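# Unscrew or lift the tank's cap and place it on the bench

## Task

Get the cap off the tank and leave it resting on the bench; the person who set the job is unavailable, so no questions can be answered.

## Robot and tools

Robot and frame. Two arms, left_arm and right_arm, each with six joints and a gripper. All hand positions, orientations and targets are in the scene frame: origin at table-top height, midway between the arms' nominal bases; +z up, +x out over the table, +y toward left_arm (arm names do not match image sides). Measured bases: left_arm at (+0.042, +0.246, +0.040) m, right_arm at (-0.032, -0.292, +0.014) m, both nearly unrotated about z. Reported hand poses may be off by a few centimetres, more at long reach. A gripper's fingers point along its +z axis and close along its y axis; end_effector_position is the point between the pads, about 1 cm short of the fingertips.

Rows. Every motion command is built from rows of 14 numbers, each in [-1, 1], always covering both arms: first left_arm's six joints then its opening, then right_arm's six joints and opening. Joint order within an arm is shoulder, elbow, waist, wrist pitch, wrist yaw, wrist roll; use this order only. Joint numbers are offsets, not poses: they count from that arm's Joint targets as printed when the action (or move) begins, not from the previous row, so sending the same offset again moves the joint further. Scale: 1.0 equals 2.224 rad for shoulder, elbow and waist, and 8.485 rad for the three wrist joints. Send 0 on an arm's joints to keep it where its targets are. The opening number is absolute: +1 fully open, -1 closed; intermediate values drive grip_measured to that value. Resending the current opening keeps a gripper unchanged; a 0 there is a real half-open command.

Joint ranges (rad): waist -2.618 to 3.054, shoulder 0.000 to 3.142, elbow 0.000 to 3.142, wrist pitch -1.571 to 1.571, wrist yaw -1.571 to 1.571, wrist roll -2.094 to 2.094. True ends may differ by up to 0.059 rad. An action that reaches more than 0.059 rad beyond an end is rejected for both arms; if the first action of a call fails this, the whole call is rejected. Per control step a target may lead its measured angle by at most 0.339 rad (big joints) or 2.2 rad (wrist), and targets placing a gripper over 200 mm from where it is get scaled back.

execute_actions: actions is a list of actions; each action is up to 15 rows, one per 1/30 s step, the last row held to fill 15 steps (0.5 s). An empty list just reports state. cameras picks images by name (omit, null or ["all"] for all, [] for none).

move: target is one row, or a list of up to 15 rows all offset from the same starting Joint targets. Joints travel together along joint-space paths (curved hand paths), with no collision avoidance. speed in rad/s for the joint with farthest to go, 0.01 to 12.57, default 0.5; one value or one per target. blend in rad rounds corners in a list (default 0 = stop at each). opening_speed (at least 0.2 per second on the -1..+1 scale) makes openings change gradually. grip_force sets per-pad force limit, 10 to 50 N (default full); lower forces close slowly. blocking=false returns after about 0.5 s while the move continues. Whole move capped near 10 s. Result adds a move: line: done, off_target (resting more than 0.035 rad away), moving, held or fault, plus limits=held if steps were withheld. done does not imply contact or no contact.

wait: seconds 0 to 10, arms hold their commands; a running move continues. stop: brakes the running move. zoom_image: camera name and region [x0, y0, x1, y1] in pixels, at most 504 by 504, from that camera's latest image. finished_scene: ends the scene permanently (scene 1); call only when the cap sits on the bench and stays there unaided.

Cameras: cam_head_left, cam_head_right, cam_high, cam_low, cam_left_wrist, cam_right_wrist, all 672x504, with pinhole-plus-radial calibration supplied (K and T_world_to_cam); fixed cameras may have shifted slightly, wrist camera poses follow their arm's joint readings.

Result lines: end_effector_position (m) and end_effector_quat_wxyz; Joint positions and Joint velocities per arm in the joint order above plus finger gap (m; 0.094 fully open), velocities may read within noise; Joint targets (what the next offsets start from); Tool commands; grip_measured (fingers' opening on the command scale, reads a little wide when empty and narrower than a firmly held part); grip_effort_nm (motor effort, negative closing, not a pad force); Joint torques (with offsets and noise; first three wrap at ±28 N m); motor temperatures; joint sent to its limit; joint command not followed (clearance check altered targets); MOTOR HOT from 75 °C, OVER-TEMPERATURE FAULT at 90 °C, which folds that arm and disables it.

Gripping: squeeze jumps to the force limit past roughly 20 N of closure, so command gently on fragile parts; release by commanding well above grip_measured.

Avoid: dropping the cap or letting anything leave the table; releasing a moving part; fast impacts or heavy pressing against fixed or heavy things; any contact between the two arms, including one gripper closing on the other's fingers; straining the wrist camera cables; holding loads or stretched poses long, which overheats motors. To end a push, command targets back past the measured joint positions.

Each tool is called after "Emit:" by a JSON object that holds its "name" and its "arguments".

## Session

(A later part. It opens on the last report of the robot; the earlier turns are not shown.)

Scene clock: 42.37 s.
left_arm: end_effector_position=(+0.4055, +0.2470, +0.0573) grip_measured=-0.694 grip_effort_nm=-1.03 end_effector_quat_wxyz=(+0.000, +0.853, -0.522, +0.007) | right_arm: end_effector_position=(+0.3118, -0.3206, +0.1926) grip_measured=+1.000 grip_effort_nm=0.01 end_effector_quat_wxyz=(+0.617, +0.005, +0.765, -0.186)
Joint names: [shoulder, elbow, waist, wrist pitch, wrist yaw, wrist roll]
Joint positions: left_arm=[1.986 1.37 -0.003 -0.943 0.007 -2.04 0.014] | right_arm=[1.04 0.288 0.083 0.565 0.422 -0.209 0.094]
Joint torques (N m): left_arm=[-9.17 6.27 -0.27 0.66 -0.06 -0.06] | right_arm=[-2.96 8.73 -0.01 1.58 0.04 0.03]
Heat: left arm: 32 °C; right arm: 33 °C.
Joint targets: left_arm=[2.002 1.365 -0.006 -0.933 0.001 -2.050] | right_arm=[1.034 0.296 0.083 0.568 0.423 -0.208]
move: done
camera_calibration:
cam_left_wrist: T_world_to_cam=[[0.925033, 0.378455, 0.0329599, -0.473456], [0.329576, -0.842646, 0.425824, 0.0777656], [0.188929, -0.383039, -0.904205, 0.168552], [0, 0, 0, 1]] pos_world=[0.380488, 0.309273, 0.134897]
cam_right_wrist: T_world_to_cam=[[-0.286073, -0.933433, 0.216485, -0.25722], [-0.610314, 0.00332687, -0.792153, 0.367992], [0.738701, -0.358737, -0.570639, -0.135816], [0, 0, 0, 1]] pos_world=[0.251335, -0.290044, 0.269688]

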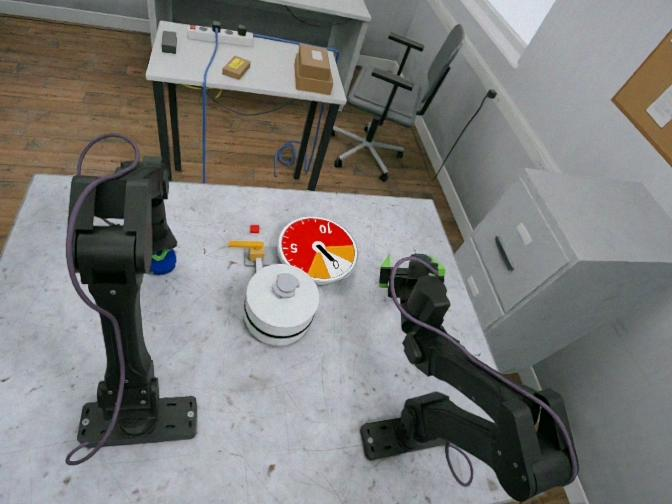

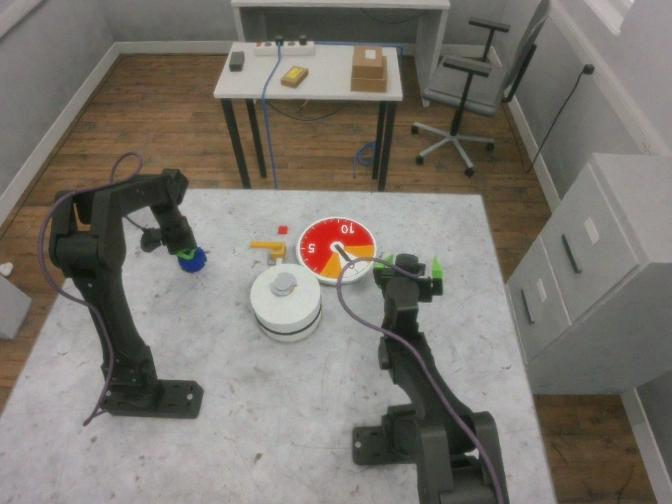

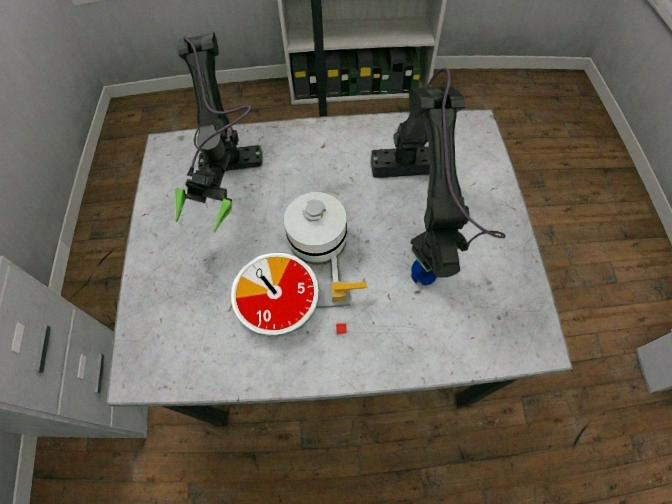

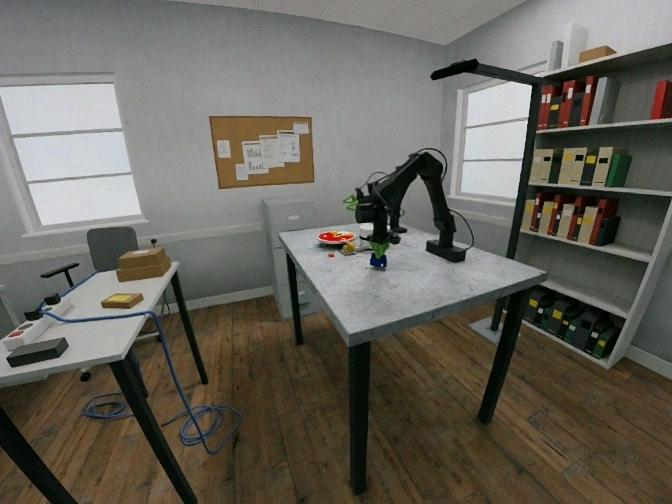

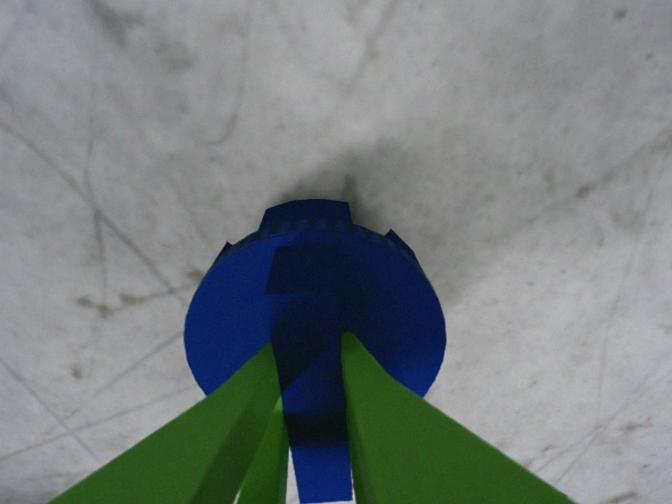

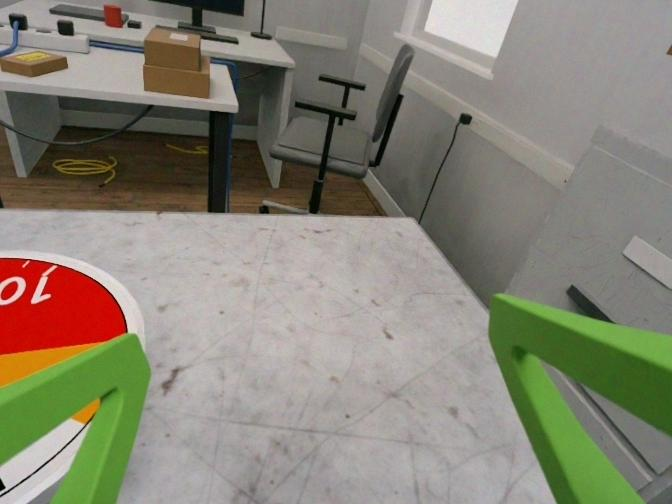

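Emit:
{"name": "move", "arguments": {"target": [0.0110,-0.0135,0,0.0064,0,0,-1,0,0,0,0,0,0,1], "speed": 0.1, "cameras": ["cam_low","cam_left_wrist"]}}

Emit:
{"name": "zoom_image", "arguments": {"camera": "cam_low", "region": [355, 225, 405, 275]}}

Scene clock: 43.67 s.
left_arm: end_effector_position=(+0.4083, +0.2470, +0.0458) grip_measured=-0.694 grip_effort_nm=-1.04 end_effector_quat_wxyz=(-0.003, +0.853, -0.522, +0.012) | right_arm: end_effector_position=(+0.3118, -0.3206, +0.1926) grip_measured=+1.000 grip_effort_nm=0.01 end_effector_quat_wxyz=(+0.617, +0.005, +0.765, -0.186)
Joint names: [shoulder, elbow, waist, wrist pitch, wrist yaw, wrist roll]
Joint positions: left_arm=[2.003 1.344 -0.003 -0.889 0.007 -2.04 0.014] | right_arm=[1.04 0.288 0.083 0.565 0.422 -0.209 0.094]
Joint torques (N m): left_arm=[-8.65 5.81 -0.31 0.71 -0.06 -0.06] | right_arm=[-2.95 8.73 -0.01 1.58 0.03 0.03]
Heat: left arm: 32 °C; right arm: 33 °C.
Joint targets: left_arm=[2.027 1.335 -0.006 -0.879 0.001 -2.050] | right_arm=[1.034 0.296 0.083 0.568 0.423 -0.208]
move: done
camera_calibration:
cam_left_wrist: T_world_to_cam=[[0.924603, 0.378399, 0.0438546, -0.475982], [0.324486, -0.842665, 0.429679, 0.0836396], [0.199545, -0.383053, -0.901916, 0.153194], [0, 0, 0, 1]] pos_world=[0.382385, 0.309273, 0.123104]
Images, in order (width x height): cam_low 672x504, cam_left_wrist 672x504.

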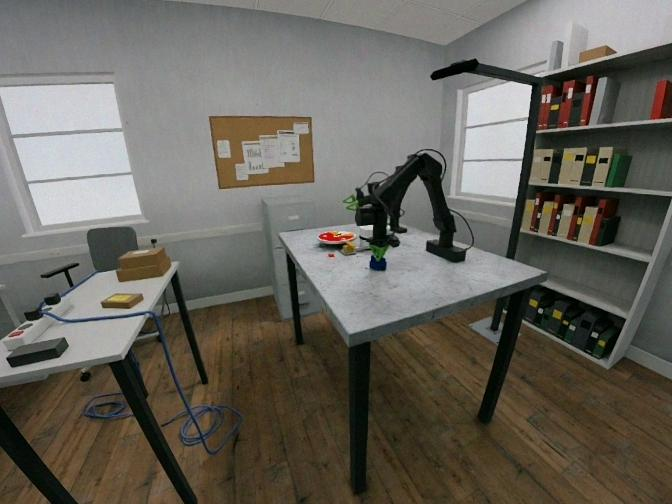

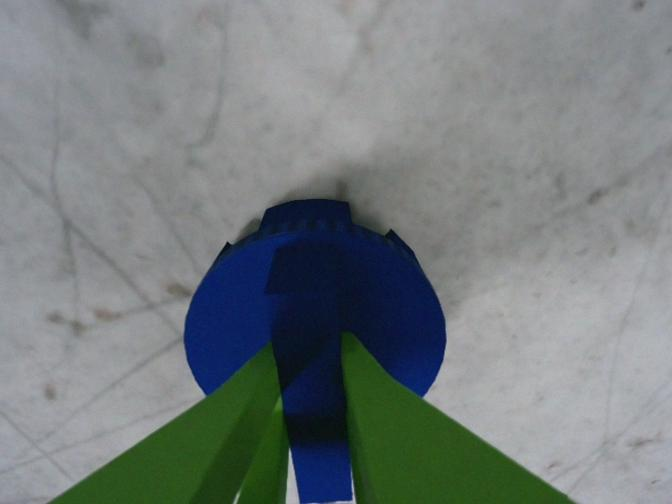

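Scaled by 10.080 from the camera's 672x504 image, which has a finer 960x720 frame.

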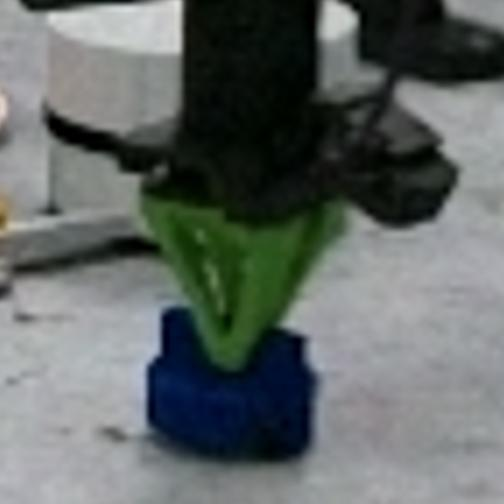

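Emit:
{"name": "move", "arguments": {"target": [0.0045,-0.0051,0,0.0025,0,0,-1,0,0,0,0,0,0,1], "speed": 0.05, "cameras": ["cam_low","cam_left_wrist"]}}

Emit:
{"name": "zoom_image", "arguments": {"camera": "cam_low", "region": [355, 225, 405, 275]}}

Scene clock: 44.70 s.
left_arm: end_effector_position=(+0.4092, +0.2470, +0.0434) grip_measured=-0.694 grip_effort_nm=-1.03 end_effector_quat_wxyz=(-0.004, +0.853, -0.522, +0.014) | right_arm: end_effector_position=(+0.3118, -0.3206, +0.1926) grip_measured=+1.000 grip_effort_nm=0.01 end_effector_quat_wxyz=(+0.617, +0.005, +0.765, -0.186)
Joint names: [shoulder, elbow, waist, wrist pitch, wrist yaw, wrist roll]
Joint positions: left_arm=[2.006 1.338 -0.003 -0.875 0.007 -2.04 0.014] | right_arm=[1.04 0.288 0.083 0.565 0.422 -0.209 0.094]
Joint torques (N m): left_arm=[-8.05 5.37 -0.29 0.77 -0.06 -0.06] | right_arm=[-2.99 8.73 0.01 1.58 0.04 0.03]
Heat: left arm: 32 °C; right arm: 33 °C.
Joint targets: left_arm=[2.037 1.324 -0.006 -0.858 0.001 -2.050] | right_arm=[1.034 0.296 0.083 0.568 0.423 -0.208]
move: done
camera_calibration:
cam_left_wrist: T_world_to_cam=[[0.924357, 0.378482, 0.0481234, -0.476872], [0.322569, -0.842629, 0.43119, 0.0850588], [0.203748, -0.383051, -0.900977, 0.149098], [0, 0, 0, 1]] pos_world=[0.382985, 0.309273, 0.120606]
Images, in order (width x height): cam_low 672x504, cam_left_wrist 672x504.

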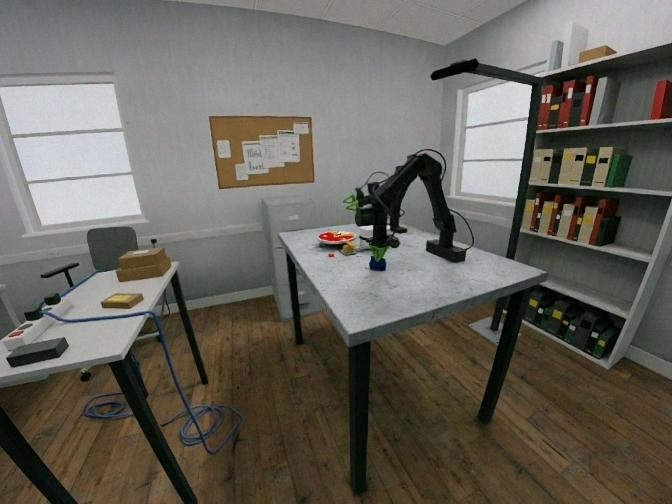

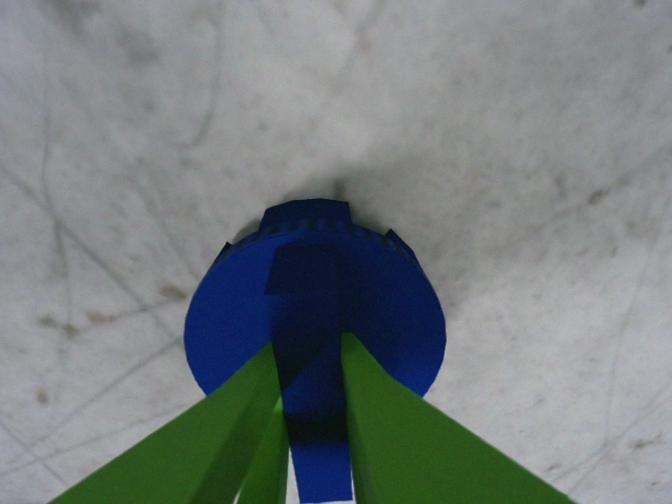

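Scaled by 10.080 from the camera's 672x504 image, which has a finer 960x720 frame.

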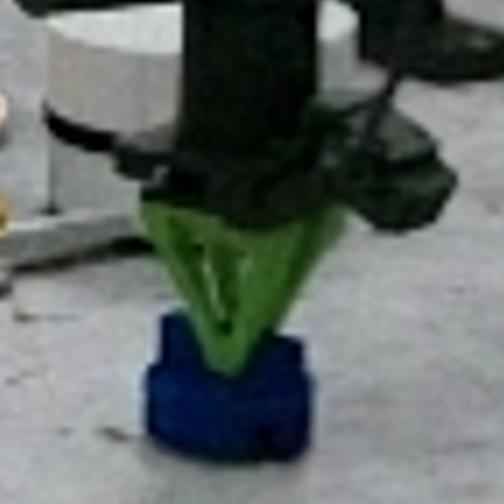

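Emit:
{"name": "move", "arguments": {"target": [0.0045,-0.0051,0,0.0015,0,0,-1,0,0,0,0,0,0,1], "speed": 0.05, "cameras": ["cam_low"]}}

Emit:
{"name": "zoom_image", "arguments": {"camera": "cam_low", "region": [355, 225, 405, 275]}}

Scene clock: 45.63 s.
left_arm: end_effector_position=(+0.4089, +0.2470, +0.0427) grip_measured=-0.694 grip_effort_nm=-1.03 end_effector_quat_wxyz=(-0.004, +0.853, -0.522, +0.014) | right_arm: end_effector_position=(+0.3118, -0.3206, +0.1926) grip_measured=+1.000 grip_effort_nm=0.01 end_effector_quat_wxyz=(+0.617, +0.005, +0.765, -0.186)
Joint names: [shoulder, elbow, waist, wrist pitch, wrist yaw, wrist roll]
Joint positions: left_arm=[2.006 1.335 -0.003 -0.872 0.007 -2.041 0.014] | right_arm=[1.04 0.288 0.083 0.565 0.422 -0.209 0.094]
Joint torques (N m): left_arm=[-7.28 4.63 -0.28 0.88 -0.07 -0.06] | right_arm=[-2.96 8.7 -0.02 1.59 0.04 0.03]
Heat: left arm: 32 °C; right arm: 33 °C.
Joint targets: left_arm=[2.047 1.312 -0.006 -0.845 0.001 -2.050] | right_arm=[1.034 0.296 0.083 0.568 0.423 -0.208]
move: off_target (left_arm); left_arm: the shoulder is farthest, 0.041 rad from its target
Images, in order (width x height): cam_low 672x504.

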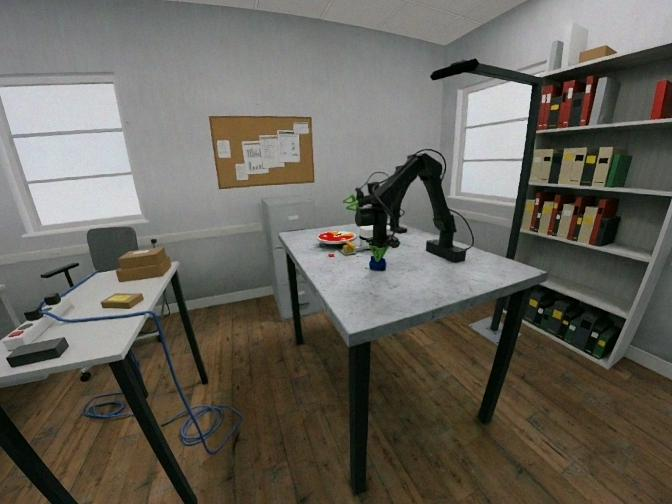

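Scaled by 10.080 from the camera's 672x504 image, which has a finer 960x720 frame.

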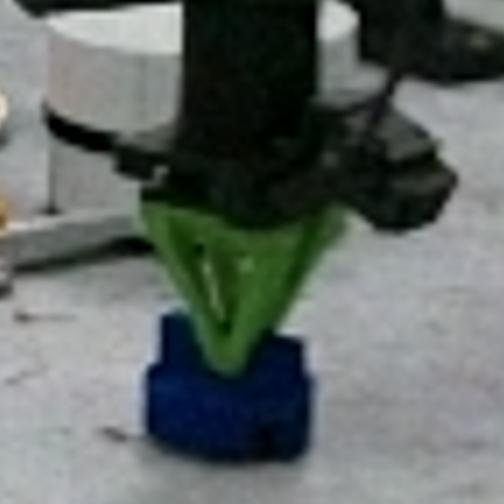

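Emit:
{"name": "move", "arguments": {"target": [[-0.0045,0.0051,0,-0.0015,0,0,-1,0,0,0,0,0,0,1],[-0.0045,0.0051,0,-0.0015,0,0,0.3,0,0,0,0,0,0,1]], "speed": 0.1, "opening_speed": 0.7, "cameras": ["cam_low","cam_left_wrist"]}}

Emit:
{"name": "zoom_image", "arguments": {"camera": "cam_low", "region": [355, 225, 405, 275]}}

Scene clock: 48.60 s.
left_arm: end_effector_position=(+0.4099, +0.2470, +0.0415) grip_measured=+0.298 grip_effort_nm=0.12 end_effector_quat_wxyz=(-0.005, +0.853, -0.522, +0.015) | right_arm: end_effector_position=(+0.3118, -0.3206, +0.1926) grip_measured=+1.000 grip_effort_nm=0.01 end_effector_quat_wxyz=(+0.617, +0.005, +0.765, -0.186)
Joint names: [shoulder, elbow, waist, wrist pitch, wrist yaw, wrist roll]
Joint positions: left_arm=[2.009 1.335 -0.003 -0.867 0.007 -2.041 0.061] | right_arm=[1.04 0.288 0.083 0.565 0.422 -0.209 0.094]
Joint torques (N m): left_arm=[-8.38 5.6 -0.29 0.7 -0.06 -0.06] | right_arm=[-2.97 8.73 -0.01 1.58 0.03 0.03]
Heat: left arm: 32 °C; right arm: 33 °C.
Joint targets: left_arm=[2.037 1.324 -0.006 -0.858 0.001 -2.050] | right_arm=[1.034 0.296 0.083 0.568 0.423 -0.208]
move: done
camera_calibration:
cam_left_wrist: T_world_to_cam=[[0.924111, 0.378805, 0.050257, -0.477503], [0.321873, -0.842526, 0.431911, 0.0858659], [0.205953, -0.382958, -0.900515, 0.146356], [0, 0, 0, 1]] pos_world=[0.383485, 0.309273, 0.118708]
Images, in order (width x height): cam_low 672x504, cam_left_wrist 672x504.

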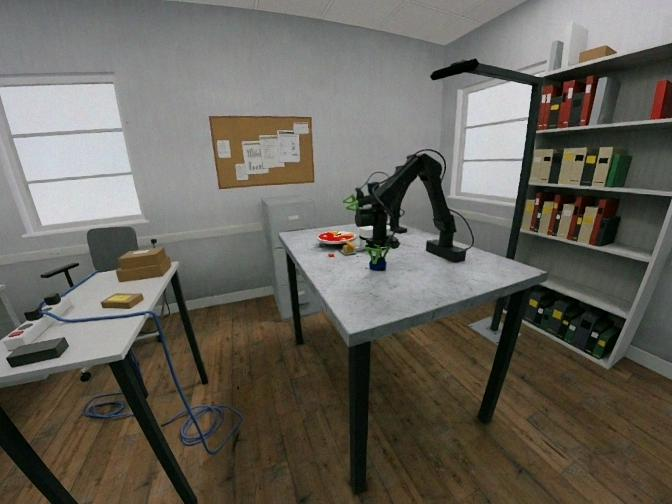

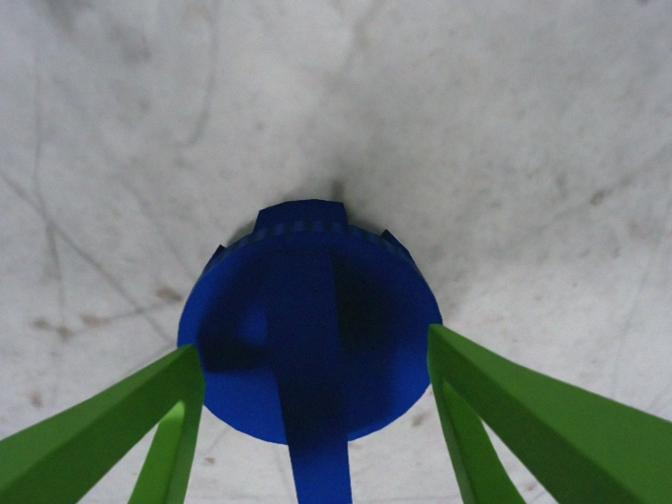

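Scaled by 10.080 from the camera's 672x504 image, which has a finer 960x720 frame.

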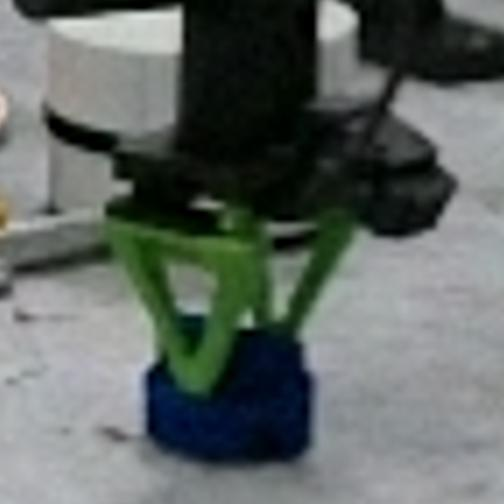

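Emit:
{"name": "move", "arguments": {"target": [[-0.0154,0.0184,0,-0.0088,0,0,0.3,0,0,0,0,0,0,1],[-0.1138,0.2167,0,-0.0665,0,0,0.3,0,0,0,0,0,0,1]], "speed": [0.1,0.5], "blend": [0.02,0], "cameras": ["cam_low","cam_high","cam_head_left"]}}

Emit:
{"name": "zoom_image", "arguments": {"camera": "cam_low", "region": [330, 200, 430, 300]}}

Scene clock: 51.27 s.
left_arm: end_effector_position=(+0.4078, +0.2470, +0.2248) grip_measured=+0.298 grip_effort_nm=0.11 end_effector_quat_wxyz=(-0.038, +0.850, -0.520, +0.069) | right_arm: end_effector_position=(+0.3118, -0.3206, +0.1926) grip_measured=+1.000 grip_effort_nm=0.01 end_effector_quat_wxyz=(+0.617, +0.005, +0.765, -0.186)
Joint names: [shoulder, elbow, waist, wrist pitch, wrist yaw, wrist roll]
Joint positions: left_arm=[1.804 1.789 -0.003 -1.398 0.007 -2.041 0.061] | right_arm=[1.04 0.288 0.083 0.565 0.422 -0.209 0.094]
Joint torques (N m): left_arm=[-10.85 8.75 -0.32 0.64 -0.06 -0.05] | right_arm=[-2.95 8.73 -0.03 1.58 0.04 0.02]
Heat: left arm: 33 °C; right arm: 33 °C.
Joint targets: left_arm=[1.784 1.806 -0.006 -1.422 0.001 -2.050] | right_arm=[1.034 0.296 0.083 0.568 0.423 -0.208]
move: done
Images, in order (width x height): cam_head_left 672x504, cam_high 672x504, cam_low 672x504.

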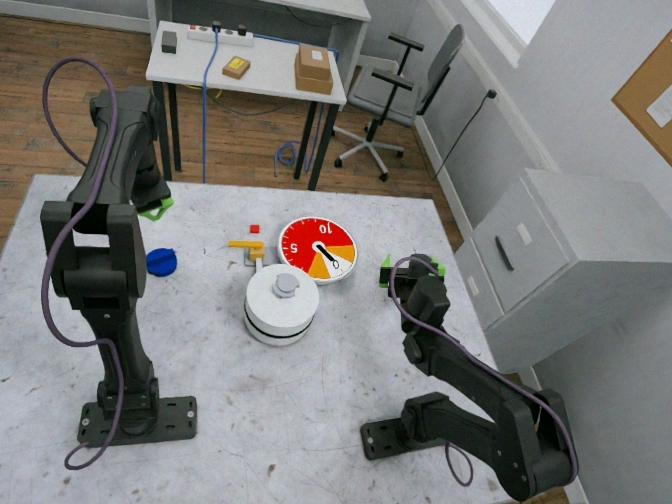

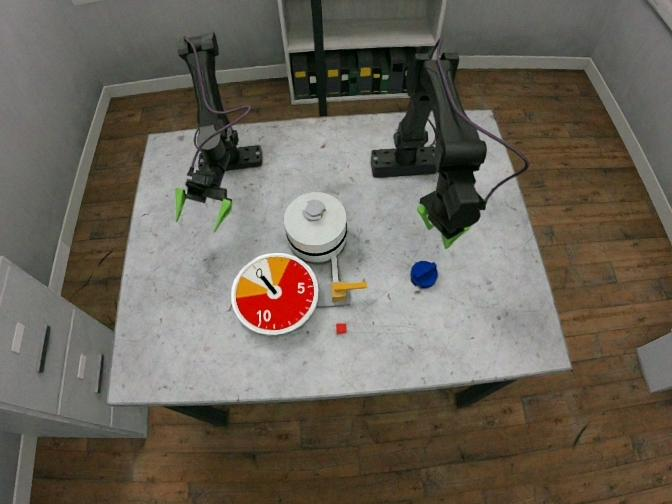

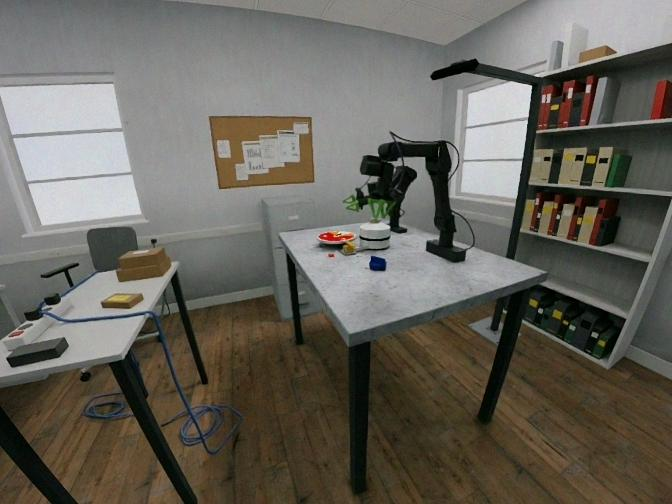

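Scaled by 5.040 from the camera's 672x504 image, which has a finer 960x720 frame.

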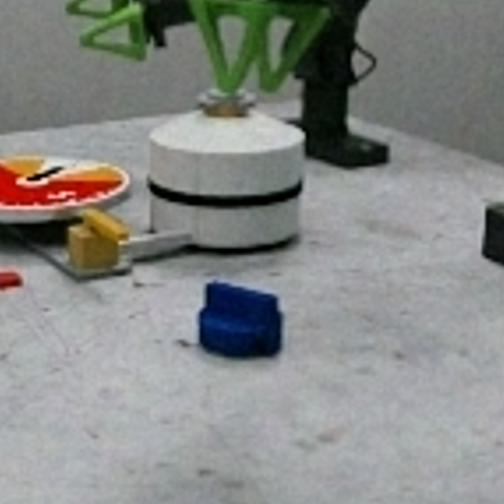

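Cap is on the bench; gauge reads 0.

Emit:
{"name": "finished_scene", "arguments": {}}

The scene is finished: the task was done.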